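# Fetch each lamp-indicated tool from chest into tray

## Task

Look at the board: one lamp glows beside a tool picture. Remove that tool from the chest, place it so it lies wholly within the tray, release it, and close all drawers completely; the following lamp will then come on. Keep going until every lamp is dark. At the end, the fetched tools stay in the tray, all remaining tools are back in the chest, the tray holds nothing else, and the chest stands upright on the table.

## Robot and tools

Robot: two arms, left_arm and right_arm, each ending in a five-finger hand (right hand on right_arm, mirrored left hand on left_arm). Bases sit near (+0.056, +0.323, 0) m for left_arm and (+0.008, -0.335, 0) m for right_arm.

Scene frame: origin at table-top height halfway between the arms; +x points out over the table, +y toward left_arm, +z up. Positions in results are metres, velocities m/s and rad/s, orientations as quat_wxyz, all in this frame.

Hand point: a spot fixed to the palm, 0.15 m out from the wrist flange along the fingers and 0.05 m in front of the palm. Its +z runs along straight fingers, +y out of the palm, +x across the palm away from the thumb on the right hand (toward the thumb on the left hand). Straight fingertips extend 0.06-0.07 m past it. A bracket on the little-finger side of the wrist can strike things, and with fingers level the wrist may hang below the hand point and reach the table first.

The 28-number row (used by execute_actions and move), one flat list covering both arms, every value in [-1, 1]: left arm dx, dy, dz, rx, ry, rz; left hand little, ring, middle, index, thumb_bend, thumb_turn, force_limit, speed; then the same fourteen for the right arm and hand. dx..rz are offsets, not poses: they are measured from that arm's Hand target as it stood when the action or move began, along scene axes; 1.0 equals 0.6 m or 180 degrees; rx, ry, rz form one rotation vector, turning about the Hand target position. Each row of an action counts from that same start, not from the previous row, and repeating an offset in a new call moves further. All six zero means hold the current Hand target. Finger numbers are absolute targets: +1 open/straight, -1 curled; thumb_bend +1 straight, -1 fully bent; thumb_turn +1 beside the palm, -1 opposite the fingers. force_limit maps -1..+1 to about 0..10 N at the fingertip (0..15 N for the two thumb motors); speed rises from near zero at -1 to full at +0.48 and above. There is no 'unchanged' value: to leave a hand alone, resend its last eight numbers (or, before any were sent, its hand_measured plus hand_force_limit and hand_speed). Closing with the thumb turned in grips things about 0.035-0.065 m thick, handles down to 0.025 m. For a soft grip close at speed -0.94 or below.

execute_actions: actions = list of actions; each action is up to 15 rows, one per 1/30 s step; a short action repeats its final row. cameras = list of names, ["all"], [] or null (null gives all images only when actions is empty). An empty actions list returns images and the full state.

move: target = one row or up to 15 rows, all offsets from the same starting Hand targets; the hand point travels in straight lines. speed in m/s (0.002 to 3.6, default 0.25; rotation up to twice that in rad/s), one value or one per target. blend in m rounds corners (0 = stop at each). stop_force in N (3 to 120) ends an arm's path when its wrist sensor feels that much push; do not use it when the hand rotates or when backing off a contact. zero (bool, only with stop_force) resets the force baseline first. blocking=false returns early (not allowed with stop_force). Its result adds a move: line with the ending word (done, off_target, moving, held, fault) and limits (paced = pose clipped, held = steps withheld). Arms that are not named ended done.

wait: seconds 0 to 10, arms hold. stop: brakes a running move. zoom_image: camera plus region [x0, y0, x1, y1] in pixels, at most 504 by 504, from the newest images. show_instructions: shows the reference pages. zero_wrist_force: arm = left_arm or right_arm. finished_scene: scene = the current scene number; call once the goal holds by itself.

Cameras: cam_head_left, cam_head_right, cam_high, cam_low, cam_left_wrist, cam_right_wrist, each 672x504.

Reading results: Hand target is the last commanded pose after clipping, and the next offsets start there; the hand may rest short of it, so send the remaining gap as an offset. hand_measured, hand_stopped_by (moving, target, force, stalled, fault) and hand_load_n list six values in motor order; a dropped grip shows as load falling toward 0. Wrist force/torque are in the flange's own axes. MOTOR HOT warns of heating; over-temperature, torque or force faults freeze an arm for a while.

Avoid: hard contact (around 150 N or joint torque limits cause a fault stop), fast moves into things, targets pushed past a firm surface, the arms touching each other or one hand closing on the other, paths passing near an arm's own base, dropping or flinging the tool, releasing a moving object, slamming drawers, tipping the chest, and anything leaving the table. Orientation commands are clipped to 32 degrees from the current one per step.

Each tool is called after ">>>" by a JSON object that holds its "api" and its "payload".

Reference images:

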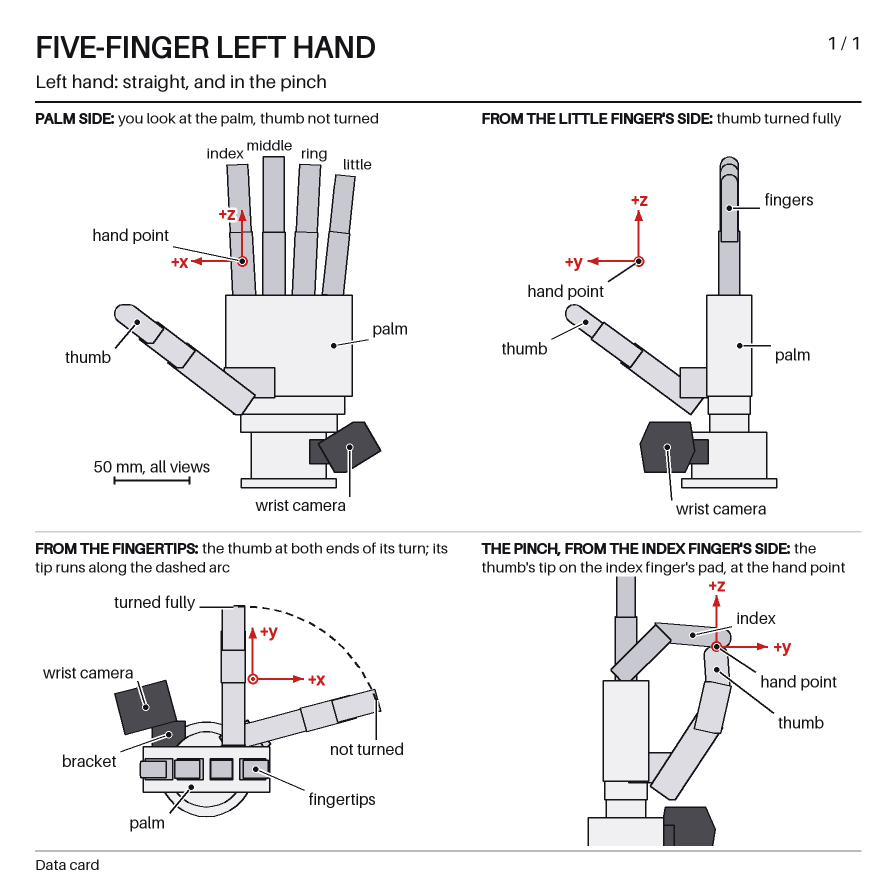

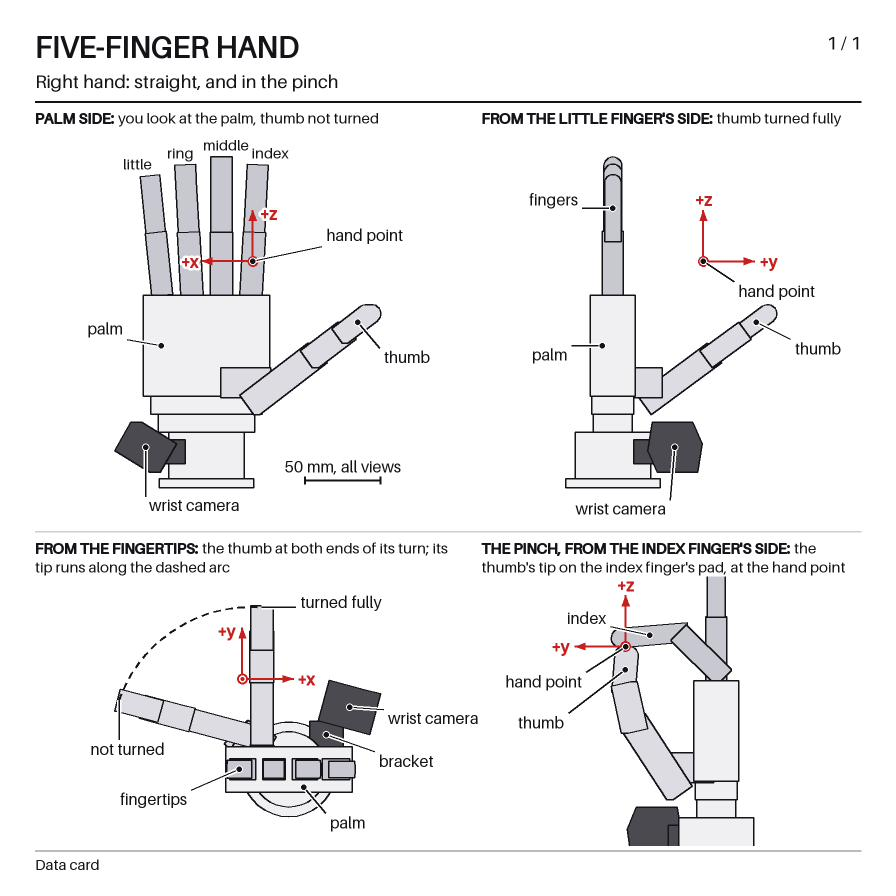

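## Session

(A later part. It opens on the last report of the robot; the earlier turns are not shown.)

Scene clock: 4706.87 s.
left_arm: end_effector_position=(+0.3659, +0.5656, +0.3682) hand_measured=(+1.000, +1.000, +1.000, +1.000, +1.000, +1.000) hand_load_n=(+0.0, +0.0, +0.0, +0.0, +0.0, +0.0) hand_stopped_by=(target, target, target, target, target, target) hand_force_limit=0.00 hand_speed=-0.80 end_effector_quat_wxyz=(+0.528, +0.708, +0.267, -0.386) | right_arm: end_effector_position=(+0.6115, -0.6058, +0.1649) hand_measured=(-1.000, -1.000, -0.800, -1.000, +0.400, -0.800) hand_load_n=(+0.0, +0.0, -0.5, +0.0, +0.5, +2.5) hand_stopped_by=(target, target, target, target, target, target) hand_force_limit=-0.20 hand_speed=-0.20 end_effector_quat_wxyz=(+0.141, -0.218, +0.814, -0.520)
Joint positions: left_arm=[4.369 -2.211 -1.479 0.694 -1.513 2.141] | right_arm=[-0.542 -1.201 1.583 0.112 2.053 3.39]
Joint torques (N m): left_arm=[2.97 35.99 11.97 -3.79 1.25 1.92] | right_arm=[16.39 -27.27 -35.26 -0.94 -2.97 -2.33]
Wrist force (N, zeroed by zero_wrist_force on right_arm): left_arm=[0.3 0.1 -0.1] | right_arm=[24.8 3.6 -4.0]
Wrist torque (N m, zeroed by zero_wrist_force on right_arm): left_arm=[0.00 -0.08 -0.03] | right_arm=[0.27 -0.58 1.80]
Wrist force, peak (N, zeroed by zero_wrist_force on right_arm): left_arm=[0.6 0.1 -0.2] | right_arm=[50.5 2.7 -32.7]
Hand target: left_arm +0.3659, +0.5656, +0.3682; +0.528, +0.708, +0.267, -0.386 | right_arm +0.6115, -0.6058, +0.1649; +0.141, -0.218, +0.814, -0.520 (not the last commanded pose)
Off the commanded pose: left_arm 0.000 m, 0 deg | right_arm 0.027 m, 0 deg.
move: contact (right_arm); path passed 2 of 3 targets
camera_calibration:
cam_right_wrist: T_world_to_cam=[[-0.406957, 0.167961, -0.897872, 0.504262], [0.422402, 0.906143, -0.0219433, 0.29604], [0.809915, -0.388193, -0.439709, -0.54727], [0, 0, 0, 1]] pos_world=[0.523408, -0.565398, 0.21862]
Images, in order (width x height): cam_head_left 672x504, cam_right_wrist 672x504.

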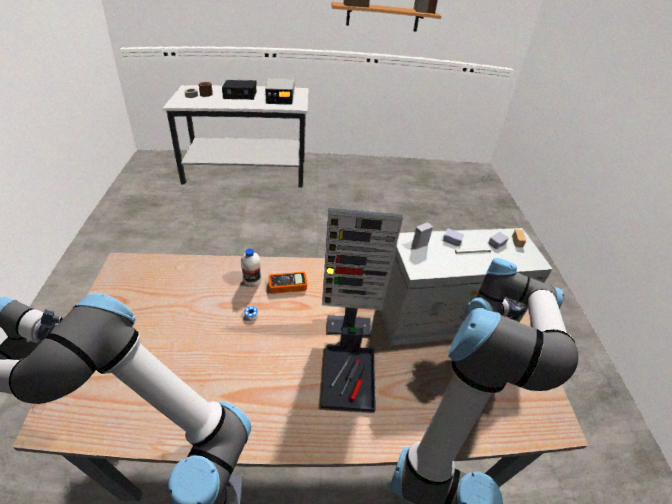

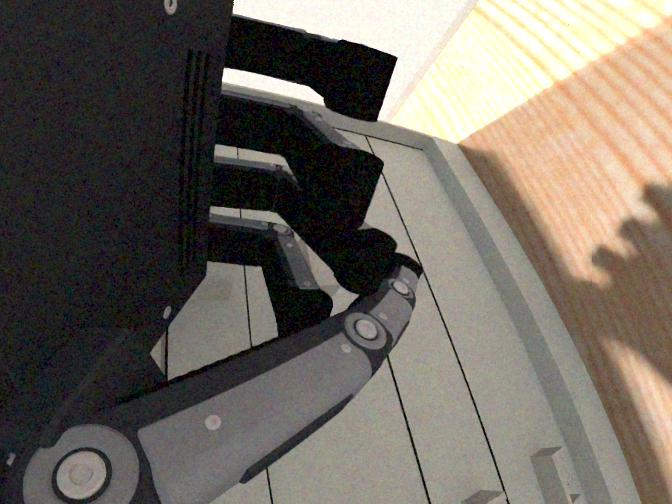

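>>> {"api": "move", "payload": {"target": [[0,0,0,0,0,0,1,1,1,1,1,1,0,-0.8, -0.06,-0.0066,0,0,0,0,-1,-1,-0.8,-1,0.4,-0.8,-0.2,-0.2],[0,0,0,0,0,0,1,1,1,1,1,1,0,-0.8, -0.05,-0.075,0,0,0,0,-1,-1,-0.8,-1,0.4,-0.8,-0.2,-0.2]], "speed": 0.1}}

>>> {"api": "move", "payload": {"target": [0,0,0,0,0,0,1,1,1,1,1,1,0,-0.8, 0.125,0.0138,0,0,0,0,-1,-1,-0.8,-1,0.4,-0.8,-0.2,-0.2], "speed": 0.025, "stop_force": 10, "cameras": ["cam_right_wrist","cam_head_left"]}}

>>> {"api": "zoom_image", "payload": {"camera": "cam_head_left", "region": [310, 200, 410, 320]}}

Scene clock: 4731.97 s.
left_arm: end_effector_position=(+0.3659, +0.5656, +0.3682) hand_measured=(+1.000, +1.000, +1.000, +1.000, +1.000, +1.000) hand_load_n=(+0.0, +0.0, +0.0, +0.0, +0.0, +0.0) hand_stopped_by=(target, target, target, target, target, target) hand_force_limit=0.00 hand_speed=-0.80 end_effector_quat_wxyz=(+0.528, +0.708, +0.267, -0.386) | right_arm: end_effector_position=(+0.5816, -0.6508, +0.1649) hand_measured=(-1.000, -1.000, -0.800, -1.000, +0.400, -0.800) hand_load_n=(+0.0, +0.0, -0.5, +0.0, +0.5, +2.5) hand_stopped_by=(target, target, target, target, target, target) hand_force_limit=-0.20 hand_speed=-0.20 end_effector_quat_wxyz=(+0.141, -0.218, +0.814, -0.520)
Joint positions: left_arm=[4.369 -2.211 -1.479 0.694 -1.513 2.141] | right_arm=[-0.659 -1.243 1.639 0.074 1.95 3.33]
Joint torques (N m): left_arm=[2.84 36.45 12.9 -3.64 1.12 1.76] | right_arm=[6.15 -41.08 -6.31 1.98 1.6 2.2]
Wrist force (N, zeroed by zero_wrist_force on right_arm): left_arm=[0.3 0.0 0.0] | right_arm=[-0.5 -0.9 1.3]
Wrist torque (N m, zeroed by zero_wrist_force on right_arm): left_arm=[-0.01 -0.08 -0.02] | right_arm=[-0.22 0.04 -0.01]
Wrist force, peak (N, zeroed by zero_wrist_force on right_arm): left_arm=[0.6 0.0 -0.1] | right_arm=[25.3 3.7 -4.5]
Hand target: left_arm +0.3659, +0.5656, +0.3682; +0.528, +0.708, +0.267, -0.386 | right_arm +0.5815, -0.6508, +0.1649; +0.141, -0.218, +0.814, -0.520
Off the commanded pose: left_arm 0.000 m, 0 deg | right_arm 0.000 m, 0 deg.
move: done

Scene clock: 4734.13 s.
left_arm: end_effector_position=(+0.3659, +0.5656, +0.3682) hand_measured=(+1.000, +1.000, +1.000, +1.000, +1.000, +1.000) hand_load_n=(+0.0, +0.0, +0.0, +0.0, +0.0, +0.0) hand_stopped_by=(target, target, target, target, target, target) hand_force_limit=0.00 hand_speed=-0.80 end_effector_quat_wxyz=(+0.528, +0.708, +0.267, -0.386) | right_arm: end_effector_position=(+0.6152, -0.6471, +0.1649) hand_measured=(-1.000, -1.000, -0.800, -1.000, +0.400, -0.800) hand_load_n=(+0.0, +0.0, -0.5, +0.0, +0.5, +2.5) hand_stopped_by=(target, target, target, target, target, target) hand_force_limit=-0.20 hand_speed=-0.20 end_effector_quat_wxyz=(+0.141, -0.218, +0.814, -0.520)
Joint positions: left_arm=[4.369 -2.211 -1.479 0.694 -1.513 2.141] | right_arm=[-0.612 -1.172 1.539 0.111 1.991 3.353]
Joint torques (N m): left_arm=[2.43 35.76 12.15 -4.01 1.14 1.73] | right_arm=[-0.78 -29.38 -26.72 0.71 -0.08 -2.07]
Wrist force (N, zeroed by zero_wrist_force on right_arm): left_arm=[0.1 0.0 -0.1] | right_arm=[5.5 -0.9 0.3]
Wrist torque (N m, zeroed by zero_wrist_force on right_arm): left_arm=[-0.01 -0.05 -0.04] | right_arm=[-0.21 -0.04 0.39]
Wrist force, peak (N, zeroed by zero_wrist_force on right_arm): left_arm=[0.6 0.1 -0.2] | right_arm=[24.0 2.2 -14.0]
Hand target: left_arm +0.3659, +0.5656, +0.3682; +0.528, +0.708, +0.267, -0.386 | right_arm +0.6152, -0.6471, +0.1649; +0.141, -0.218, +0.814, -0.520 (not the last commanded pose)
Off the commanded pose: left_arm 0.000 m, 0 deg | right_arm 0.042 m, 0 deg.
move: contact (right_arm)
camera_calibration:
cam_right_wrist: T_world_to_cam=[[-0.406962, 0.1679, -0.897882, 0.512655], [0.42227, 0.906205, -0.0219364, 0.331915], [0.809981, -0.388075, -0.43969, -0.566228], [0, 0, 0, 1]] pos_world=[0.527108, -0.606597, 0.21862]
Images, in order (width x height): cam_head_left 672x504, cam_right_wrist 672x504.

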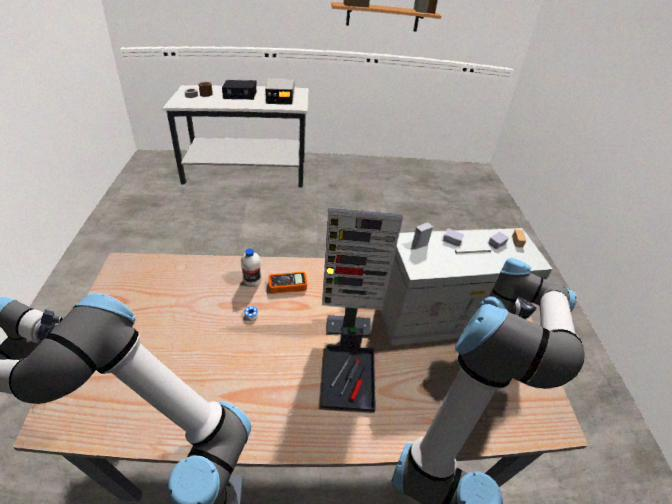

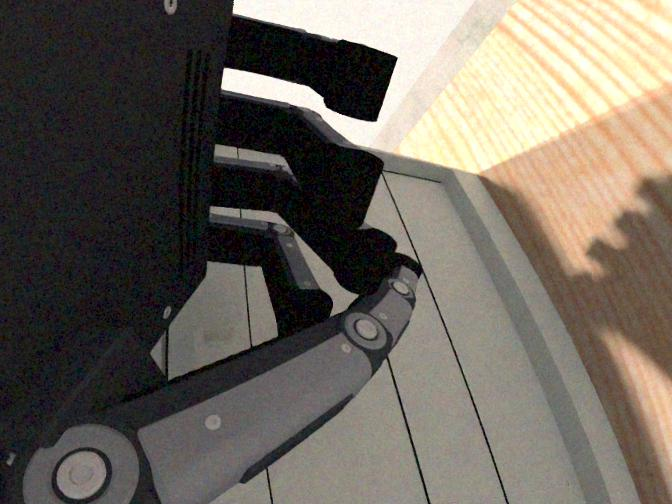

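Scaled by 4.200.

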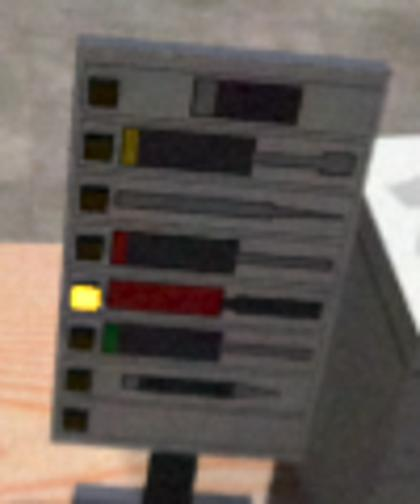

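>>> {"api": "zoom_image", "payload": {"camera": "cam_right_wrist", "region": [340, 120, 640, 420]}}

>>> {"api": "zoom_image", "payload": {"camera": "cam_right_wrist", "region": [150, 250, 500, 504]}}

Scaled by 1.680 from the camera's 672x504 image, which has a finer 960x720 frame.

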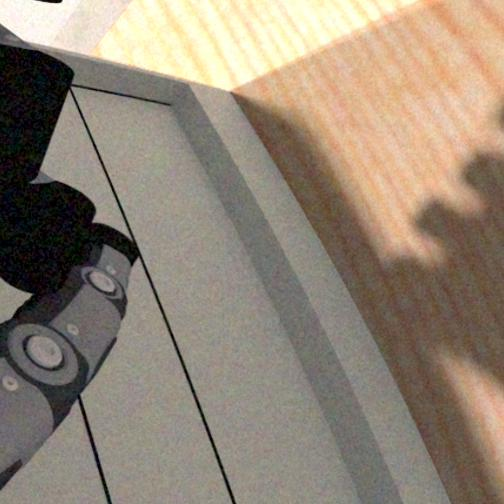

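Scaled by 1.440 from the camera's 672x504 image, which has a finer 960x720 frame.

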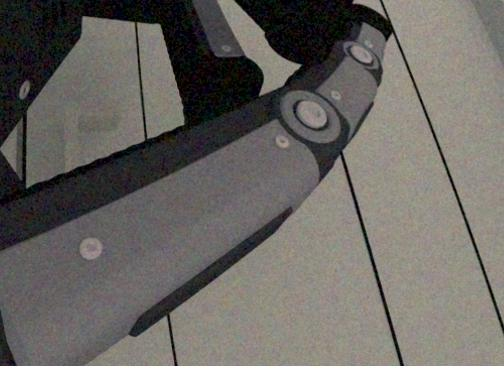

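>>> {"api": "move", "payload": {"target": [[0,0,0,0,0,0,1,1,1,1,1,1,0,-0.8, -0.15,-0.0,0.03,0,0,0,-1,-1,-1,-1,0.4,1,0.0,0],[0,0,0,0,0,0,1,1,1,1,1,1,0,-0.8, -0.15,0.33,0.14,0,0,0,-1,-1,-1,-1,0.4,1,0.0,0]], "speed": [0.1,0.2], "cameras": ["cam_right_wrist"]}}

>>> {"api": "zoom_image", "payload": {"camera": "cam_right_wrist", "region": [270, 130, 520, 380]}}

>>> {"api": "zoom_image", "payload": {"camera": "cam_right_wrist", "region": [270, 254, 520, 504]}}

Scene clock: 4803.63 s.
left_arm: end_effector_position=(+0.3659, +0.5656, +0.3682) hand_measured=(+1.000, +1.000, +1.000, +1.000, +1.000, +1.000) hand_load_n=(+0.5, +0.0, +0.0, +0.0, +0.0, +0.0) hand_stopped_by=(target, target, target, target, target, target) hand_force_limit=0.00 hand_speed=-0.80 end_effector_quat_wxyz=(+0.528, +0.708, +0.267, -0.386) | right_arm: end_effector_position=(+0.5253, -0.4491, +0.2489) hand_measured=(-1.000, -1.000, -1.000, -1.000, +0.400, +1.000) hand_load_n=(+0.0, +0.0, +0.0, +0.0, +0.0, -0.5) hand_stopped_by=(target, target, target, target, target, target) hand_force_limit=0.00 hand_speed=0.00 end_effector_quat_wxyz=(+0.141, -0.218, +0.814, -0.520)
Joint positions: left_arm=[4.369 -2.211 -1.479 0.694 -1.513 2.141] | right_arm=[-0.267 -1.468 1.71 0.351 2.289 3.562]
Joint torques (N m): left_arm=[1.94 36.1 12.11 -3.77 1.37 1.81] | right_arm=[5.86 -29.67 -6.54 -0.62 0.72 -0.17]
Wrist force (N, zeroed by zero_wrist_force on right_arm): left_arm=[0.4 0.0 0.0] | right_arm=[-1.1 -1.1 1.1]
Wrist torque (N m, zeroed by zero_wrist_force on right_arm): left_arm=[-0.02 -0.09 -0.02] | right_arm=[-0.21 0.17 -0.01]
Wrist force, peak (N, zeroed by zero_wrist_force on right_arm): left_arm=[0.5 0.4 -0.4] | right_arm=[5.8 -0.8 0.3]
Hand target: left_arm +0.3659, +0.5656, +0.3682; +0.528, +0.708, +0.267, -0.386 | right_arm +0.5252, -0.4491, +0.2489; +0.141, -0.218, +0.814, -0.520
Off the commanded pose: left_arm 0.000 m, 0 deg | right_arm 0.000 m, 0 deg.
move: done
camera_calibration:
cam_right_wrist: T_world_to_cam=[[-0.406962, 0.1679, -0.897882, 0.518264], [0.42227, 0.906205, -0.0219364, 0.192382], [0.809981, -0.388075, -0.43969, -0.379677], [0, 0, 0, 1]] pos_world=[0.437208, -0.408697, 0.30262]
Images, in order (width x height): cam_right_wrist 672x504.

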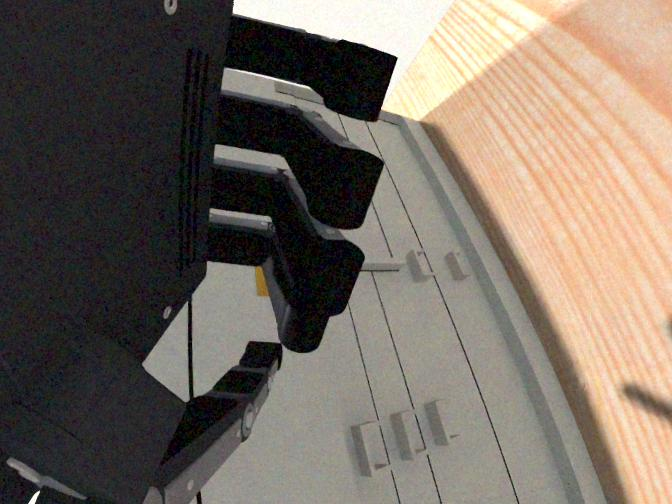

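Scaled by 2.016 from the camera's 672x504 image, which has a finer 960x720 frame.

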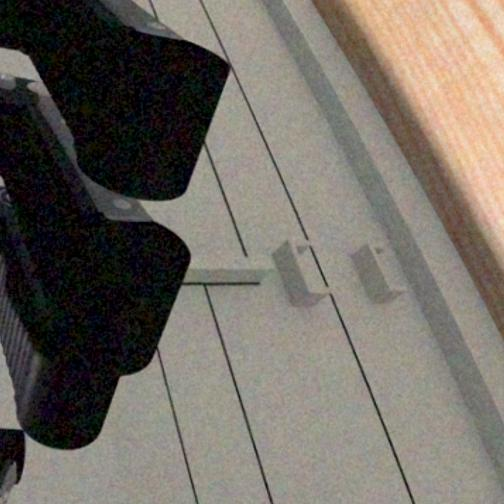

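Scaled by 2.016 from the camera's 672x504 image, which has a finer 960x720 frame.

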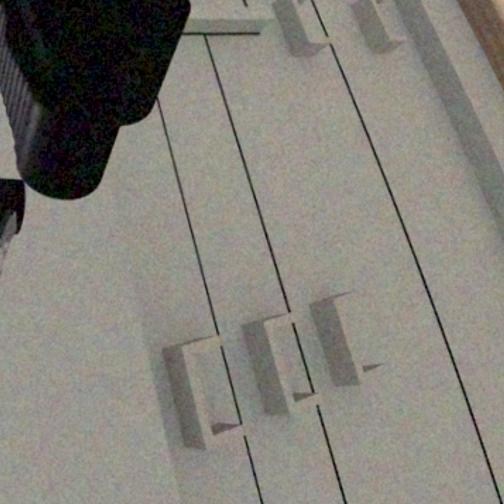

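>>> {"api": "move", "payload": {"target": [[0,0,0,0,0,0,1,1,1,1,1,1,0,-0.8, -0.07,0.15,0.0,0,0,0,-1,-1,-1,-1,0.4,1,0.0,0],[0,0,0,0,0,0,1,1,1,1,1,1,0,-0.8, 0.0,0.157,-0.0607,0.1527,-0.4782,-0.1073,-1,-1,-1,0.35,0.4,-0.72,-0.2,-0.2]], "speed": [0.2,0.3]}}

>>> {"api": "move", "payload": {"target": [0,0,0,0,0,0,1,1,1,1,1,1,0,-0.8, 0.15,0.0165,0,0,0,0,-1,-1,-1,0.35,0.4,-0.72,-0.2,-0.2], "speed": 0.03, "stop_force": 5, "cameras": ["cam_right_wrist"]}}

Scene clock: 4839.20 s.
left_arm: end_effector_position=(+0.3659, +0.5656, +0.3682) hand_measured=(+1.000, +1.000, +1.000, +1.000, +1.000, +1.000) hand_load_n=(+0.0, +0.0, +0.0, +0.0, +0.0, +0.0) hand_stopped_by=(target, target, target, target, target, target) hand_force_limit=0.00 hand_speed=-0.80 end_effector_quat_wxyz=(+0.528, +0.708, +0.267, -0.386) | right_arm: end_effector_position=(+0.5252, -0.3549, +0.2125) hand_measured=(-1.000, -1.000, -1.000, +0.350, +0.400, -0.720) hand_load_n=(+0.0, +0.0, +0.0, +0.5, +0.0, +0.0) hand_stopped_by=(target, target, target, target, target, target) hand_force_limit=-0.20 hand_speed=-0.20 end_effector_quat_wxyz=(+0.613, +0.351, +0.613, -0.353)
Joint positions: left_arm=[4.369 -2.211 -1.479 0.694 -1.513 2.141] | right_arm=[0.059 -1.345 2.198 -0.856 2.707 4.708]
Joint torques (N m): left_arm=[2.39 35.69 12.39 -3.81 1.31 2.01] | right_arm=[-7.04 -15.73 -3.32 -2.79 0.46 2.59]
Wrist force (N, zeroed by zero_wrist_force on right_arm): left_arm=[0.3 -0.1 0.0] | right_arm=[-1.7 -1.1 1.4]
Wrist torque (N m, zeroed by zero_wrist_force on right_arm): left_arm=[-0.04 -0.09 -0.02] | right_arm=[-0.25 0.18 -0.04]
Wrist force, peak (N, zeroed by zero_wrist_force on right_arm): left_arm=[0.6 0.0 -0.1] | right_arm=[-1.1 -1.7 3.0]
Hand target: left_arm +0.3659, +0.5656, +0.3682; +0.528, +0.708, +0.267, -0.386 | right_arm +0.5252, -0.3549, +0.2125; +0.613, +0.351, +0.613, -0.353
Off the commanded pose: left_arm 0.000 m, 0 deg | right_arm 0.000 m, 0 deg.
move: done

Scene clock: 4842.27 s.
left_arm: end_effector_position=(+0.3659, +0.5656, +0.3682) hand_measured=(+1.000, +1.000, +1.000, +1.000, +1.000, +1.000) hand_load_n=(+0.0, +0.0, +0.5, +0.0, +0.0, +0.0) hand_stopped_by=(target, target, target, target, target, target) hand_force_limit=0.00 hand_speed=-0.80 end_effector_quat_wxyz=(+0.528, +0.708, +0.267, -0.386) | right_arm: end_effector_position=(+0.5929, -0.3474, +0.2125) hand_measured=(-1.000, -1.000, -1.000, +0.350, +0.400, -0.720) hand_load_n=(+0.0, +0.0, +0.0, +0.0, -0.5, +0.0) hand_stopped_by=(target, target, target, target, target, target) hand_force_limit=-0.20 hand_speed=-0.20 end_effector_quat_wxyz=(+0.613, +0.351, +0.613, -0.353)
Joint positions: left_arm=[4.369 -2.211 -1.479 0.694 -1.513 2.141] | right_arm=[0.062 -1.217 2.013 -0.798 2.709 4.708]
Joint torques (N m): left_arm=[2.9 34.6 11.76 -3.96 1.28 1.89] | right_arm=[-7.75 -21.75 -23.05 -2.87 -2.18 -1.21]
Wrist force (N, zeroed by zero_wrist_force on right_arm): left_arm=[0.3 0.1 -0.2] | right_arm=[-2.0 -2.7 -0.3]
Wrist torque (N m, zeroed by zero_wrist_force on right_arm): left_arm=[0.00 -0.08 -0.02] | right_arm=[-0.33 0.21 -0.09]
Wrist force, peak (N, zeroed by zero_wrist_force on right_arm): left_arm=[0.5 -0.1 -0.3] | right_arm=[-2.3 -14.9 -14.2]
Hand target: left_arm +0.3659, +0.5656, +0.3682; +0.528, +0.708, +0.267, -0.386 | right_arm +0.5929, -0.3474, +0.2125; +0.613, +0.351, +0.613, -0.353 (not the last commanded pose)
Off the commanded pose: left_arm 0.000 m, 0 deg | right_arm 0.022 m, 0 deg.
move: contact (right_arm)
camera_calibration:
cam_right_wrist: T_world_to_cam=[[0.859979, 0.43196, -0.271748, -0.296471], [-0.0292555, 0.573347, 0.81879, 0.0442429], [0.509491, -0.696192, 0.505704, -0.540741], [0, 0, 0, 1]] pos_world=[0.531756, -0.273763, 0.156664]
Images, in order (width x height): cam_right_wrist 672x504.

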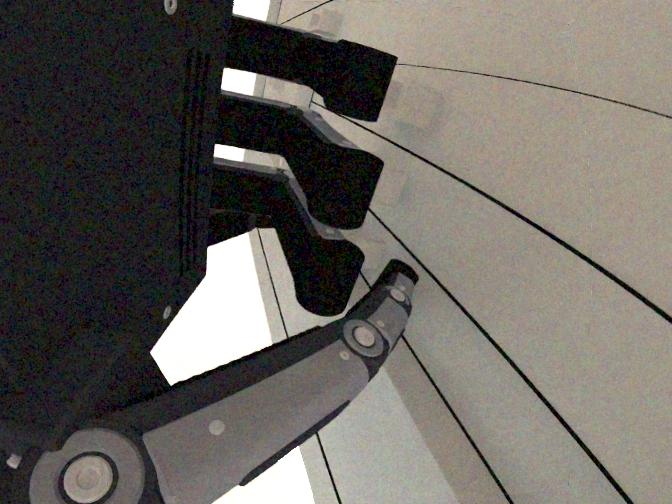

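>>> {"api": "move", "payload": {"target": [[0,0,0,0,0,0,1,1,1,1,1,1,0,-0.8, -0.03,-0.0143,0,0,0,0,-1,-1,-1,0.35,0.4,-0.72,-0.2,-0.2],[0,0,0,0,0,0,1,1,1,1,1,1,0,-0.8, -0.03,-0.0143,-0.0508,0,0,0,-1,-1,-1,0.35,0.4,-0.72,-0.2,-0.2],[0,0,0,0,0,0,1,1,1,1,1,1,0,-0.8, 0.03,-0.0077,-0.0508,0,0,0,-1,-1,-1,0.35,0.4,-0.72,-0.2,-0.2]], "speed": 0.03, "stop_force": 5}}

>>> {"api": "move", "payload": {"target": [[0,0,0,0,0,0,1,1,1,1,1,1,0,-0.8, -0.03,-0.0033,0,0,0,0,-1,-1,-1,0.35,0.4,-0.72,-0.2,-0.2],[0,0,0,0,0,0,1,1,1,1,1,1,0,-0.8, -0.03,-0.0033,-0.0467,0,0,0,-1,-1,-1,0.35,0.4,-0.72,-0.2,-0.2],[0,0,0,0,0,0,1,1,1,1,1,1,0,-0.8, 0.03,0.0033,-0.0467,0,0,0,-1,-1,-1,0.35,0.4,-0.72,-0.2,-0.2]], "speed": 0.03, "stop_force": 5, "cameras": ["cam_head_left"]}}

>>> {"api": "zoom_image", "payload": {"camera": "cam_head_left", "region": [310, 200, 410, 320]}}

Scene clock: 4860.27 s.
left_arm: end_effector_position=(+0.3659, +0.5656, +0.3682) hand_measured=(+1.000, +1.000, +1.000, +1.000, +1.000, +1.000) hand_load_n=(+0.0, +0.0, +0.0, -0.5, +0.0, +0.0) hand_stopped_by=(target, target, target, target, target, target) hand_force_limit=0.00 hand_speed=-0.80 end_effector_quat_wxyz=(+0.528, +0.708, +0.267, -0.386) | right_arm: end_effector_position=(+0.5939, -0.3539, +0.1820) hand_measured=(-1.000, -1.000, -1.000, +0.350, +0.398, -0.720) hand_load_n=(+0.0, +0.0, +0.0, +0.0, -2.5, +0.0) hand_stopped_by=(target, target, target, target, target, target) hand_force_limit=-0.20 hand_speed=-0.20 end_effector_quat_wxyz=(+0.613, +0.351, +0.613, -0.353)
Joint positions: left_arm=[4.369 -2.211 -1.479 0.694 -1.513 2.141] | right_arm=[0.046 -1.161 2.039 -0.88 2.694 4.708]
Joint torques (N m): left_arm=[3.49 36.41 12.69 -3.88 1.25 1.62] | right_arm=[-6.22 -24.19 -23.1 -1.44 -2.46 -1.61]
Wrist force (N, zeroed by zero_wrist_force on right_arm): left_arm=[0.3 -0.1 0.0] | right_arm=[-2.0 -4.6 0.0]
Wrist torque (N m, zeroed by zero_wrist_force on right_arm): left_arm=[-0.04 -0.08 -0.02] | right_arm=[-0.41 0.20 -0.10]
Wrist force, peak (N, zeroed by zero_wrist_force on right_arm): left_arm=[0.4 -0.1 -0.4] | right_arm=[-2.7 -16.6 -14.8]
Hand target: left_arm +0.3659, +0.5656, +0.3682; +0.528, +0.708, +0.267, -0.386 | right_arm +0.5939, -0.3539, +0.1820; +0.613, +0.351, +0.613, -0.353 (not the last commanded pose)
Off the commanded pose: left_arm 0.000 m, 0 deg | right_arm 0.017 m, 0 deg.
move: contact (right_arm); path passed 2 of 3 targets

Scene clock: 4863.43 s.
left_arm: end_effector_position=(+0.3659, +0.5656, +0.3682) hand_measured=(+1.000, +1.000, +1.000, +1.000, +1.000, +1.000) hand_load_n=(+0.0, +0.0, +0.0, +0.5, +0.0, +0.0) hand_stopped_by=(target, target, target, target, target, target) hand_force_limit=0.00 hand_speed=-0.80 end_effector_quat_wxyz=(+0.528, +0.708, +0.267, -0.386) | right_arm: end_effector_position=(+0.5940, -0.3539, +0.1540) hand_measured=(-1.000, -1.000, -1.000, +0.350, +0.398, -0.720) hand_load_n=(+0.0, +0.0, +0.0, +0.0, -2.5, +0.0) hand_stopped_by=(target, target, target, target, target, target) hand_force_limit=-0.20 hand_speed=-0.20 end_effector_quat_wxyz=(+0.613, +0.351, +0.613, -0.353)
Joint positions: left_arm=[4.369 -2.211 -1.479 0.694 -1.513 2.141] | right_arm=[0.046 -1.102 2.052 -0.953 2.694 4.708]
Joint torques (N m): left_arm=[2.59 35.03 11.22 -3.83 1.29 1.9] | right_arm=[-7.53 -24.56 -23.73 -0.7 -2.37 -1.59]
Wrist force (N, zeroed by zero_wrist_force on right_arm): left_arm=[0.3 0.1 -0.2] | right_arm=[-1.8 -4.7 -0.5]
Wrist torque (N m, zeroed by zero_wrist_force on right_arm): left_arm=[0.00 -0.08 -0.02] | right_arm=[-0.38 0.19 -0.06]
Wrist force, peak (N, zeroed by zero_wrist_force on right_arm): left_arm=[0.5 0.3 0.0] | right_arm=[-2.8 -17.4 -14.5]
Hand target: left_arm +0.3659, +0.5656, +0.3682; +0.528, +0.708, +0.267, -0.386 | right_arm +0.5940, -0.3539, +0.1540; +0.613, +0.351, +0.613, -0.353 (not the last commanded pose)
Off the commanded pose: left_arm 0.000 m, 0 deg | right_arm 0.018 m, 0 deg.
move: contact (right_arm); path passed 2 of 3 targets
Images, in order (width x height): cam_head_left 672x504.

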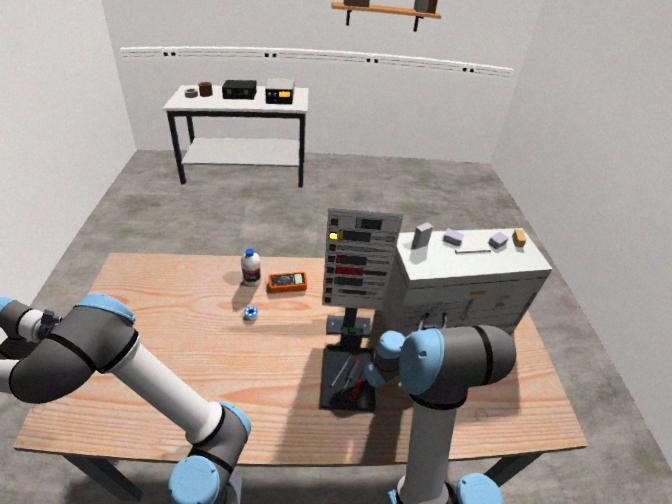

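Scaled by 4.200.

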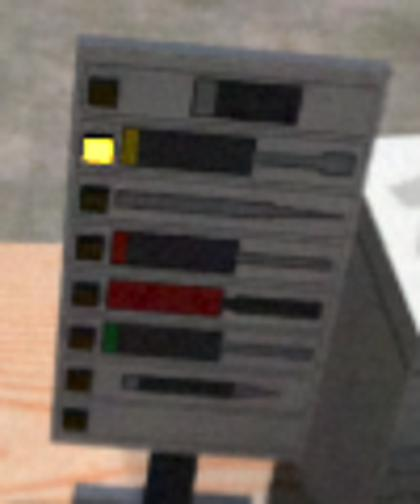

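>>> {"api": "move", "payload": {"target": [[0,0,0,0,0,0,1,1,1,1,1,1,0,-0.8, -0.1,-0.03,0.03,0,0,0,-1,-1,-1,0.35,0.4,-0.72,-0.2,-0.2],[0,0,0,0,0,0,1,1,1,1,1,1,0,-0.8, -0.04,-0.4367,0.025,0,0,0,-1,-1,-1,0.35,0.4,-0.72,-0.2,-0.2]], "speed": [0.15,0.15], "blend": 0.02}}

>>> {"api": "move", "payload": {"target": [0,0,0,0,0,0,1,1,1,1,1,1,0,-0.8, 0.0917,0.0101,0,0,0,0,-1,-1,-1,0.35,0.4,-0.72,-0.2,-0.2], "speed": 0.03, "stop_force": 5}}

>>> {"api": "move", "payload": {"target": [0,0,0,0,0,0,1,1,1,1,1,1,0,-0.8, -0.0033,-0.005,0,0,0,0,-1,-1,-1,0.35,0.4,-0.72,-0.2,-0.5], "speed": 0.02}}

>>> {"api": "move", "payload": {"target": [0,0,0,0,0,0,1,1,1,1,1,1,0,-0.8, 0,0,0,0,0,0,-1,-1,-1,-0.5,0.4,-0.72,0.3,-0.75], "speed": 0.02}}

Scene clock: 4883.23 s.
left_arm: end_effector_position=(+0.3659, +0.5656, +0.3682) hand_measured=(+1.000, +1.000, +1.000, +1.000, +1.000, +1.000) hand_load_n=(+0.0, +0.0, +0.0, +0.0, +0.0, +0.0) hand_stopped_by=(target, target, target, target, target, target) hand_force_limit=0.00 hand_speed=-0.80 end_effector_quat_wxyz=(+0.528, +0.708, +0.267, -0.386) | right_arm: end_effector_position=(+0.5700, -0.6159, +0.1689) hand_measured=(-1.000, -1.000, -1.000, +0.350, +0.400, -0.720) hand_load_n=(+0.5, -0.5, +0.0, +0.0, +0.0, -0.5) hand_stopped_by=(target, target, target, target, target, target) hand_force_limit=-0.20 hand_speed=-0.20 end_effector_quat_wxyz=(+0.613, +0.351, +0.613, -0.353)
Joint positions: left_arm=[4.369 -2.211 -1.479 0.694 -1.513 2.141] | right_arm=[-0.621 -1.211 2.177 -0.967 2.027 4.71]
Joint torques (N m): left_arm=[2.89 36.23 11.3 -3.82 1.23 1.85] | right_arm=[-4.5 -33.42 -2.67 -4.32 -0.48 2.16]
Wrist force (N, zeroed by zero_wrist_force on right_arm): left_arm=[0.3 0.1 -0.2] | right_arm=[-1.5 -1.0 0.8]
Wrist torque (N m, zeroed by zero_wrist_force on right_arm): left_arm=[0.01 -0.08 -0.03] | right_arm=[-0.22 0.17 -0.14]
Wrist force, peak (N, zeroed by zero_wrist_force on right_arm): left_arm=[0.5 0.2 -0.4] | right_arm=[-1.9 -5.2 -0.7]
Hand target: left_arm +0.3659, +0.5656, +0.3682; +0.528, +0.708, +0.267, -0.386 | right_arm +0.5700, -0.6159, +0.1690; +0.613, +0.351, +0.613, -0.353
Off the commanded pose: left_arm 0.000 m, 0 deg | right_arm 0.000 m, 0 deg.
move: done

Scene clock: 4885.80 s.
left_arm: end_effector_position=(+0.3659, +0.5656, +0.3682) hand_measured=(+1.000, +1.000, +1.000, +1.000, +1.000, +1.000) hand_load_n=(+0.0, +0.0, +0.0, +0.0, +0.0, +0.0) hand_stopped_by=(target, target, target, target, target, target) hand_force_limit=0.00 hand_speed=-0.80 end_effector_quat_wxyz=(+0.528, +0.708, +0.267, -0.386) | right_arm: end_effector_position=(+0.6219, -0.6102, +0.1690) hand_measured=(-1.000, -1.000, -1.000, +0.350, +0.400, -0.720) hand_load_n=(+0.0, +0.0, +0.0, +0.0, -1.0, +0.0) hand_stopped_by=(target, target, target, target, target, target) hand_force_limit=-0.20 hand_speed=-0.20 end_effector_quat_wxyz=(+0.613, +0.351, +0.613, -0.353)
Joint positions: left_arm=[4.369 -2.211 -1.479 0.694 -1.513 2.141] | right_arm=[-0.541 -1.127 2.033 -0.907 2.106 4.71]
Joint torques (N m): left_arm=[3.14 35.45 13.56 -3.61 1.14 1.76] | right_arm=[1.61 -25.71 -21.97 -1.31 0.41 -1.63]
Wrist force (N, zeroed by zero_wrist_force on right_arm): left_arm=[0.3 0.0 -0.1] | right_arm=[-2.1 -3.5 -0.8]
Wrist torque (N m, zeroed by zero_wrist_force on right_arm): left_arm=[-0.01 -0.09 -0.02] | right_arm=[-0.37 0.24 -0.18]
Wrist force, peak (N, zeroed by zero_wrist_force on right_arm): left_arm=[0.5 0.1 -0.3] | right_arm=[-3.0 -15.3 -14.5]
Hand target: left_arm +0.3659, +0.5656, +0.3682; +0.528, +0.708, +0.267, -0.386 | right_arm +0.6219, -0.6102, +0.1690; +0.613, +0.351, +0.613, -0.353 (not the last commanded pose)
Off the commanded pose: left_arm 0.000 m, 0 deg | right_arm 0.003 m, 0 deg.
move: contact (right_arm)

Scene clock: 4886.50 s.
left_arm: end_effector_position=(+0.3659, +0.5656, +0.3682) hand_measured=(+1.000, +1.000, +1.000, +1.000, +1.000, +1.000) hand_load_n=(+0.0, +0.0, +0.0, +0.0, +0.0, +0.0) hand_stopped_by=(target, target, target, target, target, target) hand_force_limit=0.00 hand_speed=-0.80 end_effector_quat_wxyz=(+0.528, +0.708, +0.267, -0.386) | right_arm: end_effector_position=(+0.6199, -0.6133, +0.1689) hand_measured=(-1.000, -1.000, -1.000, +0.350, +0.400, -0.720) hand_load_n=(+0.0, +0.0, +0.0, +0.0, +1.0, -0.5) hand_stopped_by=(target, target, target, target, target, target) hand_force_limit=-0.20 hand_speed=-0.50 end_effector_quat_wxyz=(+0.613, +0.351, +0.613, -0.353)
Joint positions: left_arm=[4.369 -2.211 -1.479 0.694 -1.513 2.141] | right_arm=[-0.55 -1.129 2.037 -0.909 2.098 4.71]
Joint torques (N m): left_arm=[2.55 36.68 11.37 -3.76 1.38 1.87] | right_arm=[2.83 -37.2 -5.28 -3.71 0.09 -1.1]
Wrist force (N, zeroed by zero_wrist_force on right_arm): left_arm=[0.3 0.1 -0.1] | right_arm=[-1.6 -0.4 0.6]
Wrist torque (N m, zeroed by zero_wrist_force on right_arm): left_arm=[0.00 -0.08 -0.03] | right_arm=[-0.30 0.20 -0.16]
Wrist force, peak (N, zeroed by zero_wrist_force on right_arm): left_arm=[0.4 0.0 -0.4] | right_arm=[-2.0 -3.4 -1.0]
Hand target: left_arm +0.3659, +0.5656, +0.3682; +0.528, +0.708, +0.267, -0.386 | right_arm +0.6199, -0.6132, +0.1690; +0.613, +0.351, +0.613, -0.353
Off the commanded pose: left_arm 0.000 m, 0 deg | right_arm 0.000 m, 0 deg.
move: done

Scene clock: 4887.27 s.
left_arm: end_effector_position=(+0.3659, +0.5656, +0.3682) hand_measured=(+1.000, +1.000, +1.000, +1.000, +1.000, +1.000) hand_load_n=(+0.0, +0.0, +0.0, +0.0, +0.0, +0.0) hand_stopped_by=(target, target, target, target, target, target) hand_force_limit=0.00 hand_speed=-0.80 end_effector_quat_wxyz=(+0.528, +0.708, +0.267, -0.386) | right_arm: end_effector_position=(+0.6199, -0.6132, +0.1690) hand_measured=(-1.000, -1.000, -1.000, +0.008, +0.400, -0.720) hand_load_n=(+0.0, +0.0, +0.0, +7.0, +1.5, -0.5) hand_stopped_by=(target, target, target, force, target, target) hand_force_limit=0.30 hand_speed=-0.75 end_effector_quat_wxyz=(+0.613, +0.351, +0.613, -0.353)
Joint positions: left_arm=[4.369 -2.211 -1.479 0.694 -1.513 2.141] | right_arm=[-0.55 -1.129 2.037 -0.909 2.098 4.71]
Joint torques (N m): left_arm=[3.71 36.45 11.98 -3.82 1.28 1.89] | right_arm=[6.22 -28.03 -21.85 -1.86 0.26 -0.19]
Wrist force (N, zeroed by zero_wrist_force on right_arm): left_arm=[0.2 0.1 -0.3] | right_arm=[-1.5 -2.2 6.6]
Wrist torque (N m, zeroed by zero_wrist_force on right_arm): left_arm=[0.01 -0.08 -0.03] | right_arm=[-0.25 0.19 -0.15]
Wrist force, peak (N, zeroed by zero_wrist_force on right_arm): left_arm=[0.3 -0.1 -0.4] | right_arm=[-1.8 -2.7 7.3]
Hand target: left_arm +0.3659, +0.5656, +0.3682; +0.528, +0.708, +0.267, -0.386 | right_arm +0.6199, -0.6132, +0.1690; +0.613, +0.351, +0.613, -0.353
Off the commanded pose: left_arm 0.000 m, 0 deg | right_arm 0.000 m, 0 deg.
move: done

>>> {"api": "move", "payload": {"target": [0,0,0,0,0,0,1,1,1,1,1,1,0,-0.8, 0.0001,-0.0014,0,0,0,0,-1,-1,-1,-0.5,0.4,-0.72,0.3,-0.75], "speed": 0.01}}

>>> {"api": "move", "payload": {"target": [0,0,0,0,0,0,1,1,1,1,1,1,0,-0.8, 0,0,0,0,0,0,-1,-1,-1,-0.6,0.4,-0.72,0.4,-0.75], "speed": 0.01}}

>>> {"api": "move", "payload": {"target": [0,0,0,0,0,0,1,1,1,1,1,1,0,-0.8, -0.3093,-0.0342,0,0,0,0,-1,-1,-1,-0.6,0.4,-0.72,0.4,-0.75], "speed": 0.06, "stop_force": 15, "cameras": ["cam_head_right"]}}

Scene clock: 4900.57 s.
left_arm: end_effector_position=(+0.3659, +0.5656, +0.3682) hand_measured=(+1.000, +1.000, +1.000, +1.000, +1.000, +1.000) hand_load_n=(+0.5, +0.0, +0.0, +0.0, +0.0, +0.5) hand_stopped_by=(target, target, target, target, target, target) hand_force_limit=0.00 hand_speed=-0.80 end_effector_quat_wxyz=(+0.528, +0.708, +0.267, -0.386) | right_arm: end_effector_position=(+0.6200, -0.6140, +0.1689) hand_measured=(-1.000, -1.000, -1.000, +0.008, +0.402, -0.720) hand_load_n=(+0.0, +0.0, +0.0, +3.0, +4.0, -0.5) hand_stopped_by=(target, target, target, force, target, target) hand_force_limit=0.30 hand_speed=-0.75 end_effector_quat_wxyz=(+0.613, +0.351, +0.613, -0.353)
Joint positions: left_arm=[4.369 -2.211 -1.479 0.694 -1.513 2.141] | right_arm=[-0.551 -1.129 2.036 -0.909 2.096 4.71]
Joint torques (N m): left_arm=[1.56 35.82 12.17 -3.62 1.13 1.62] | right_arm=[-8.25 -25.91 -24.82 1.05 -0.89 2.16]
Wrist force (N, zeroed by zero_wrist_force on right_arm): left_arm=[0.1 0.0 -0.2] | right_arm=[-1.5 -1.6 -4.6]
Wrist torque (N m, zeroed by zero_wrist_force on right_arm): left_arm=[-0.02 -0.05 -0.03] | right_arm=[-0.40 0.15 -0.15]
Wrist force, peak (N, zeroed by zero_wrist_force on right_arm): left_arm=[0.5 -0.1 -0.3] | right_arm=[-1.5 -2.0 6.8]
Hand target: left_arm +0.3659, +0.5656, +0.3682; +0.528, +0.708, +0.267, -0.386 | right_arm +0.6200, -0.6140, +0.1690; +0.613, +0.351, +0.613, -0.353
Off the commanded pose: left_arm 0.000 m, 0 deg | right_arm 0.000 m, 0 deg.
move: done

Scene clock: 4901.07 s.
left_arm: end_effector_position=(+0.3659, +0.5656, +0.3682) hand_measured=(+1.000, +1.000, +1.000, +1.000, +1.000, +1.000) hand_load_n=(+0.0, +0.0, +0.0, +0.0, +0.0, +0.0) hand_stopped_by=(target, target, target, target, target, target) hand_force_limit=0.00 hand_speed=-0.80 end_effector_quat_wxyz=(+0.528, +0.708, +0.267, -0.386) | right_arm: end_effector_position=(+0.6200, -0.6141, +0.1690) hand_measured=(-1.000, -1.000, -1.000, -0.008, +0.402, -0.720) hand_load_n=(+0.0, +0.0, +0.0, +10.5, +5.0, -1.0) hand_stopped_by=(target, target, target, force, target, target) hand_force_limit=0.40 hand_speed=-0.75 end_effector_quat_wxyz=(+0.613, +0.351, +0.613, -0.353)
Joint positions: left_arm=[4.369 -2.211 -1.479 0.694 -1.513 2.141] | right_arm=[-0.551 -1.129 2.036 -0.909 2.096 4.71]
Joint torques (N m): left_arm=[3.12 36.29 12.68 -3.62 1.05 1.58] | right_arm=[-2.79 -26.18 -21.3 0.15 0.57 2.11]
Wrist force (N, zeroed by zero_wrist_force on right_arm): left_arm=[0.4 0.1 -0.1] | right_arm=[-1.3 -3.1 1.4]
Wrist torque (N m, zeroed by zero_wrist_force on right_arm): left_arm=[0.00 -0.10 -0.03] | right_arm=[-0.41 0.18 -0.16]
Wrist force, peak (N, zeroed by zero_wrist_force on right_arm): left_arm=[0.4 0.2 -0.3] | right_arm=[-1.7 -1.7 -4.5]
Hand target: left_arm +0.3659, +0.5656, +0.3682; +0.528, +0.708, +0.267, -0.386 | right_arm +0.6200, -0.6140, +0.1690; +0.613, +0.351, +0.613, -0.353
Off the commanded pose: left_arm 0.000 m, 0 deg | right_arm 0.000 m, 0 deg.
move: done

Scene clock: 4905.03 s.
left_arm: end_effector_position=(+0.3659, +0.5656, +0.3682) hand_measured=(+1.000, +1.000, +1.000, +1.000, +1.000, +1.000) hand_load_n=(+0.0, +0.0, +0.0, +0.0, +0.5, +0.0) hand_stopped_by=(target, target, target, target, target, target) hand_force_limit=0.00 hand_speed=-0.80 end_effector_quat_wxyz=(+0.528, +0.708, +0.267, -0.386) | right_arm: end_effector_position=(+0.4344, -0.6346, +0.1690) hand_measured=(-1.000, -1.000, -1.000, -0.008, +0.402, -0.720) hand_load_n=(+0.0, +0.5, +0.0, +10.5, +5.5, -1.5) hand_stopped_by=(target, target, target, force, target, target) hand_force_limit=0.40 hand_speed=-0.75 end_effector_quat_wxyz=(+0.613, +0.351, +0.613, -0.353)
Joint positions: left_arm=[4.369 -2.211 -1.479 0.694 -1.513 2.141] | right_arm=[-0.974 -1.442 2.525 -1.084 1.674 4.71]
Joint torques (N m): left_arm=[3.47 36.4 11.79 -3.92 1.21 1.65] | right_arm=[2.84 -11.58 -18.42 0.39 -1.84 -0.01]
Wrist force (N, zeroed by zero_wrist_force on right_arm): left_arm=[0.3 -0.1 0.0] | right_arm=[2.0 -4.0 4.2]
Wrist torque (N m, zeroed by zero_wrist_force on right_arm): left_arm=[-0.03 -0.09 -0.02] | right_arm=[-0.19 0.22 -0.12]
Wrist force, peak (N, zeroed by zero_wrist_force on right_arm): left_arm=[0.2 0.1 -0.6] | right_arm=[1.3 -4.5 5.4]
Hand target: left_arm +0.3659, +0.5656, +0.3682; +0.528, +0.708, +0.267, -0.386 | right_arm +0.4344, -0.6346, +0.1690; +0.613, +0.351, +0.613, -0.353
Off the commanded pose: left_arm 0.000 m, 0 deg | right_arm 0.000 m, 0 deg.
move: done
Images, in order (width x height): cam_head_right 672x504.

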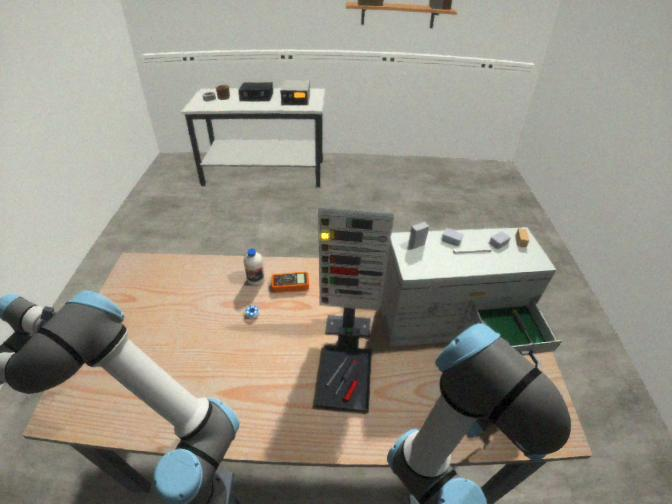

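>>> {"api": "move", "payload": {"target": [[0,0,0,0,0,0,1,1,1,1,1,1,0,-0.8, 0,0,0,0,0,0,-1,-1,-1,0.35,0.4,-0.72,0.3,0],[0,0,0,0,0,0,1,1,1,1,1,1,0,-0.8, -0.0005,0.003,0,0,0,0,-1,-1,-1,0.35,0.4,-0.72,0.3,0],[0,0,0,0,0,0,1,1,1,1,1,1,0,-0.8, -0.0005,0.003,0.3,0,0,0,-1,-1,-1,0.35,0.4,-0.72,0.3,0]], "speed": [0.05,0.03,0.12]}}

>>> {"api": "move", "payload": {"target": [0,0,0,0,0,0,1,1,1,1,1,1,0,-0.8, 0.02,0.1,-0.05,-0.1527,0.4782,0.1073,-1,-1,0.12,0.12,0.4,-0.85,0.0,0], "speed": 0.25}}

>>> {"api": "move", "payload": {"target": [0,0,0,0,0,0,1,1,1,1,1,1,0,-0.8, 0.1,-0.05,0.0,0,0,-0.1333,-1,-1,0.12,0.12,0.4,-0.85,0.0,0], "speed": 0.2, "cameras": ["cam_right_wrist"]}}

>>> {"api": "zoom_image", "payload": {"camera": "cam_right_wrist", "region": [380, 100, 672, 392]}}

Scene clock: 4918.50 s.
left_arm: end_effector_position=(+0.3659, +0.5656, +0.3682) hand_measured=(+1.000, +1.000, +1.000, +1.000, +1.000, +1.000) hand_load_n=(+0.0, +0.0, +0.0, +0.0, +0.0, +0.0) hand_stopped_by=(target, target, target, target, target, target) hand_force_limit=0.00 hand_speed=-0.80 end_effector_quat_wxyz=(+0.528, +0.708, +0.267, -0.386) | right_arm: end_effector_position=(+0.4341, -0.6328, +0.3490) hand_measured=(-1.000, -1.000, -1.000, +0.350, +0.400, -0.720) hand_load_n=(+0.0, +0.0, +0.0, +0.0, +0.0, +0.0) hand_stopped_by=(target, target, target, target, target, target) hand_force_limit=0.30 hand_speed=0.00 end_effector_quat_wxyz=(+0.613, +0.351, +0.613, -0.353)
Joint positions: left_arm=[4.369 -2.211 -1.479 0.694 -1.513 2.141] | right_arm=[-0.97 -1.868 2.264 -0.397 1.677 4.71]
Joint torques (N m): left_arm=[3.78 35.56 12.08 -4.01 1.38 1.73] | right_arm=[-7.14 -7.72 -11.98 -1.44 -1.24 0.45]
Wrist force (N, zeroed by zero_wrist_force on right_arm): left_arm=[0.2 0.3 0.0] | right_arm=[-1.6 -1.1 1.1]
Wrist torque (N m, zeroed by zero_wrist_force on right_arm): left_arm=[0.03 -0.07 -0.04] | right_arm=[-0.27 0.20 -0.14]
Wrist force, peak (N, zeroed by zero_wrist_force on right_arm): left_arm=[0.5 -0.1 -0.3] | right_arm=[2.0 -4.2 4.5]
Hand target: left_arm +0.3659, +0.5656, +0.3682; +0.528, +0.708, +0.267, -0.386 | right_arm +0.4341, -0.6328, +0.3490; +0.613, +0.351, +0.613, -0.353
Off the commanded pose: left_arm 0.000 m, 0 deg | right_arm 0.000 m, 0 deg.
move: done

Scene clock: 4922.20 s.
left_arm: end_effector_position=(+0.3659, +0.5656, +0.3682) hand_measured=(+1.000, +1.000, +1.000, +1.000, +1.000, +1.000) hand_load_n=(+0.0, +0.0, -0.5, +0.0, +0.0, +0.0) hand_stopped_by=(target, target, target, target, target, target) hand_force_limit=0.00 hand_speed=-0.80 end_effector_quat_wxyz=(+0.528, +0.708, +0.267, -0.386) | right_arm: end_effector_position=(+0.4461, -0.5728, +0.3190) hand_measured=(-1.000, -1.000, +0.120, +0.120, +0.400, -0.840) hand_load_n=(+0.0, +0.0, +0.0, +0.0, +0.0, +0.0) hand_stopped_by=(target, target, target, target, target, force) hand_force_limit=0.00 hand_speed=0.00 end_effector_quat_wxyz=(+0.141, -0.218, +0.814, -0.519)
Joint positions: left_arm=[4.369 -2.211 -1.479 0.694 -1.513 2.141] | right_arm=[-0.713 -1.704 1.744 0.421 1.901 3.304]
Joint torques (N m): left_arm=[2.84 35.42 12.67 -3.71 1.1 2.04] | right_arm=[-1.09 -16.98 -9.16 -2.53 -0.32 -0.22]
Wrist force (N, zeroed by zero_wrist_force on right_arm): left_arm=[0.3 -0.1 -0.1] | right_arm=[-0.8 -1.0 1.2]
Wrist torque (N m, zeroed by zero_wrist_force on right_arm): left_arm=[-0.03 -0.08 -0.02] | right_arm=[-0.21 0.09 -0.13]
Wrist force, peak (N, zeroed by zero_wrist_force on right_arm): left_arm=[0.5 -0.1 -0.2] | right_arm=[-2.0 -1.9 1.5]
Hand target: left_arm +0.3659, +0.5656, +0.3682; +0.528, +0.708, +0.267, -0.386 | right_arm +0.4461, -0.5728, +0.3190; +0.141, -0.218, +0.814, -0.519
Off the commanded pose: left_arm 0.000 m, 0 deg | right_arm 0.000 m, 0 deg.
move: done

Scene clock: 4923.73 s.
left_arm: end_effector_position=(+0.3659, +0.5656, +0.3682) hand_measured=(+1.000, +1.000, +1.000, +1.000, +1.000, +1.000) hand_load_n=(+0.0, +0.0, +0.0, +0.0, +0.0, +0.0) hand_stopped_by=(target, target, target, target, target, target) hand_force_limit=0.00 hand_speed=-0.80 end_effector_quat_wxyz=(+0.528, +0.708, +0.267, -0.386) | right_arm: end_effector_position=(+0.5061, -0.6027, +0.3190) hand_measured=(-1.000, -1.000, +0.120, +0.120, +0.400, -0.840) hand_load_n=(+0.0, +0.0, +0.0, +0.0, +0.0, +0.5) hand_stopped_by=(target, target, target, target, target, force) hand_force_limit=0.00 hand_speed=0.00 end_effector_quat_wxyz=(+0.030, -0.044, +0.842, -0.537)
Joint positions: left_arm=[4.369 -2.211 -1.479 0.694 -1.513 2.141] | right_arm=[-0.491 -1.321 1.373 0.662 2.444 3.73]
Joint torques (N m): left_arm=[3.32 35.64 12.92 -3.82 1.25 1.8] | right_arm=[-5.44 -23.64 -17.4 0.17 1.06 1.38]
Wrist force (N, zeroed by zero_wrist_force on right_arm): left_arm=[0.2 0.0 0.0] | right_arm=[-1.0 -0.9 1.7]
Wrist torque (N m, zeroed by zero_wrist_force on right_arm): left_arm=[-0.02 -0.06 -0.03] | right_arm=[-0.25 0.08 -0.06]
Wrist force, peak (N, zeroed by zero_wrist_force on right_arm): left_arm=[0.5 0.2 -0.3] | right_arm=[-1.9 -1.0 1.8]
Hand target: left_arm +0.3659, +0.5656, +0.3682; +0.528, +0.708, +0.267, -0.386 | right_arm +0.5061, -0.6028, +0.3190; +0.030, -0.044, +0.842, -0.537
Off the commanded pose: left_arm 0.000 m, 0 deg | right_arm 0.000 m, 0 deg.
move: done
camera_calibration:
cam_right_wrist: T_world_to_cam=[[-0.303719, 0.318836, -0.89783, 0.637892], [0.753997, 0.656512, -0.0219232, 0.0228032], [0.582446, -0.68362, -0.439797, -0.455891], [0, 0, 0, 1]] pos_world=[0.442078, -0.53001, 0.372719]
Images, in order (width x height): cam_right_wrist 672x504.

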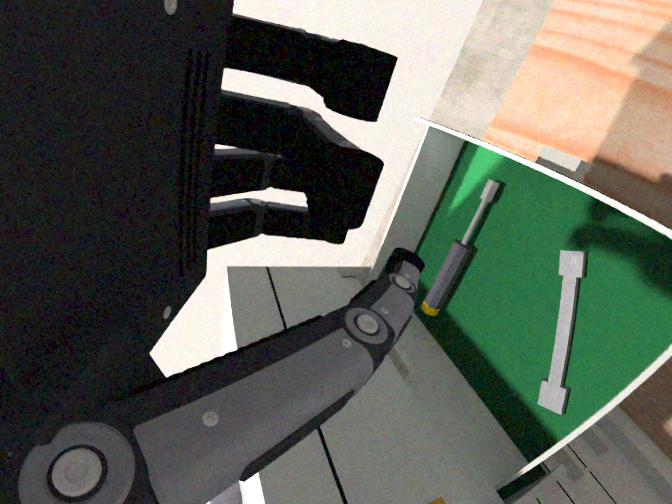

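Scaled by 1.726 from the camera's 672x504 image, which has a finer 960x720 frame.

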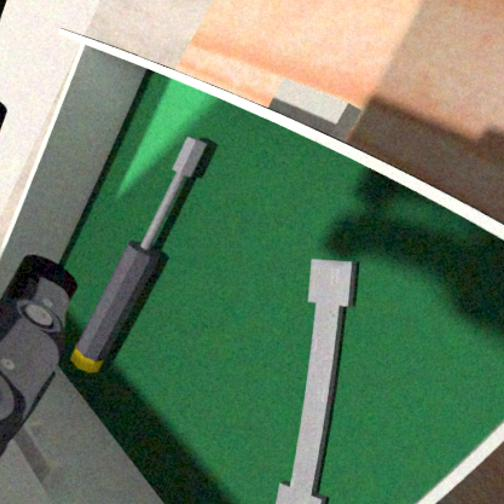

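>>> {"api": "move", "payload": {"target": [[0,0,0,0,0,0,1,1,1,1,1,1,0,-0.8,0.1115,-0.0953,-0.1317,0,0,0.0389,-1,-1,0.12,0.12,0.4,-0.85,0,-0.6]], "speed": 0.1, "cameras": ["cam_right_wrist"]}}

Scene clock: 5023.63 s.
left_arm: end_effector_position=(+0.3659, +0.5656, +0.3682) hand_measured=(+1.000, +1.000, +1.000, +1.000, +1.000, +1.000) hand_load_n=(+0.0, +0.0, +0.0, +0.0, +0.0, +0.0) hand_stopped_by=(target, target, target, target, target, target) hand_force_limit=0.00 hand_speed=-0.80 end_effector_quat_wxyz=(+0.528, +0.708, +0.267, -0.386) | right_arm: end_effector_position=(+0.5730, -0.6600, +0.2401) hand_measured=(-1.000, -1.000, +0.120, +0.120, +0.400, -0.840) hand_load_n=(+0.0, +0.0, +0.0, +0.0, +0.0, +0.0) hand_stopped_by=(target, target, target, target, target, force) hand_force_limit=0.00 hand_speed=-0.60 end_effector_quat_wxyz=(+0.063, -0.096, +0.837, -0.535)
Joint positions: left_arm=[4.369 -2.211 -1.479 0.694 -1.513 2.141] | right_arm=[-0.571 -1.185 1.374 0.4 2.283 3.556]
Joint torques (N m): left_arm=[1.75 36.7 12.18 -3.73 1.07 1.66] | right_arm=[7.54 -42.28 -9.71 3.45 1.95 2.42]
Wrist force (N, zeroed by zero_wrist_force on right_arm): left_arm=[0.3 0.1 -0.1] | right_arm=[-0.8 -1.0 1.5]
Wrist torque (N m, zeroed by zero_wrist_force on right_arm): left_arm=[0.00 -0.09 -0.03] | right_arm=[-0.23 0.08 -0.12]
Wrist force, peak (N, zeroed by zero_wrist_force on right_arm): left_arm=[0.6 0.1 -0.3] | right_arm=[-1.6 -0.8 2.3]
Hand target: left_arm +0.3659, +0.5656, +0.3682; +0.528, +0.708, +0.267, -0.386 | right_arm +0.5730, -0.6599, +0.2399; +0.063, -0.096, +0.837, -0.535
Off the commanded pose: left_arm 0.000 m, 0 deg | right_arm 0.000 m, 0 deg.
move: done
camera_calibration:
cam_right_wrist: T_world_to_cam=[[-0.339983, 0.279477, -0.897944, 0.600468], [0.668656, 0.743251, -0.0218388, 0.114401], [0.661294, -0.607841, -0.439567, -0.563886], [0, 0, 0, 1]] pos_world=[0.500548, -0.595599, 0.29382]
Images, in order (width x height): cam_right_wrist 672x504.

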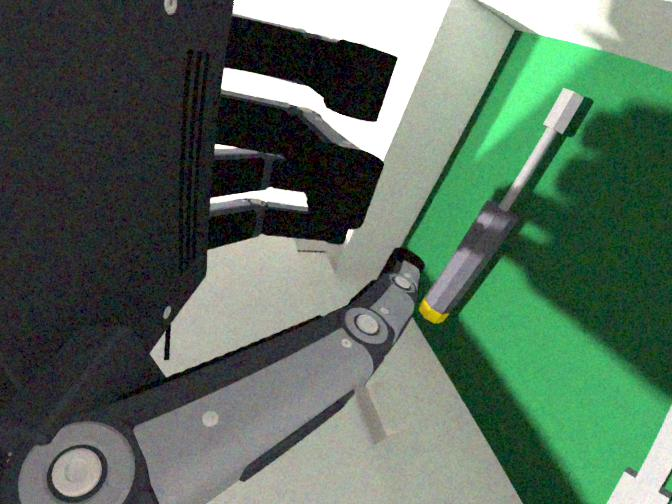

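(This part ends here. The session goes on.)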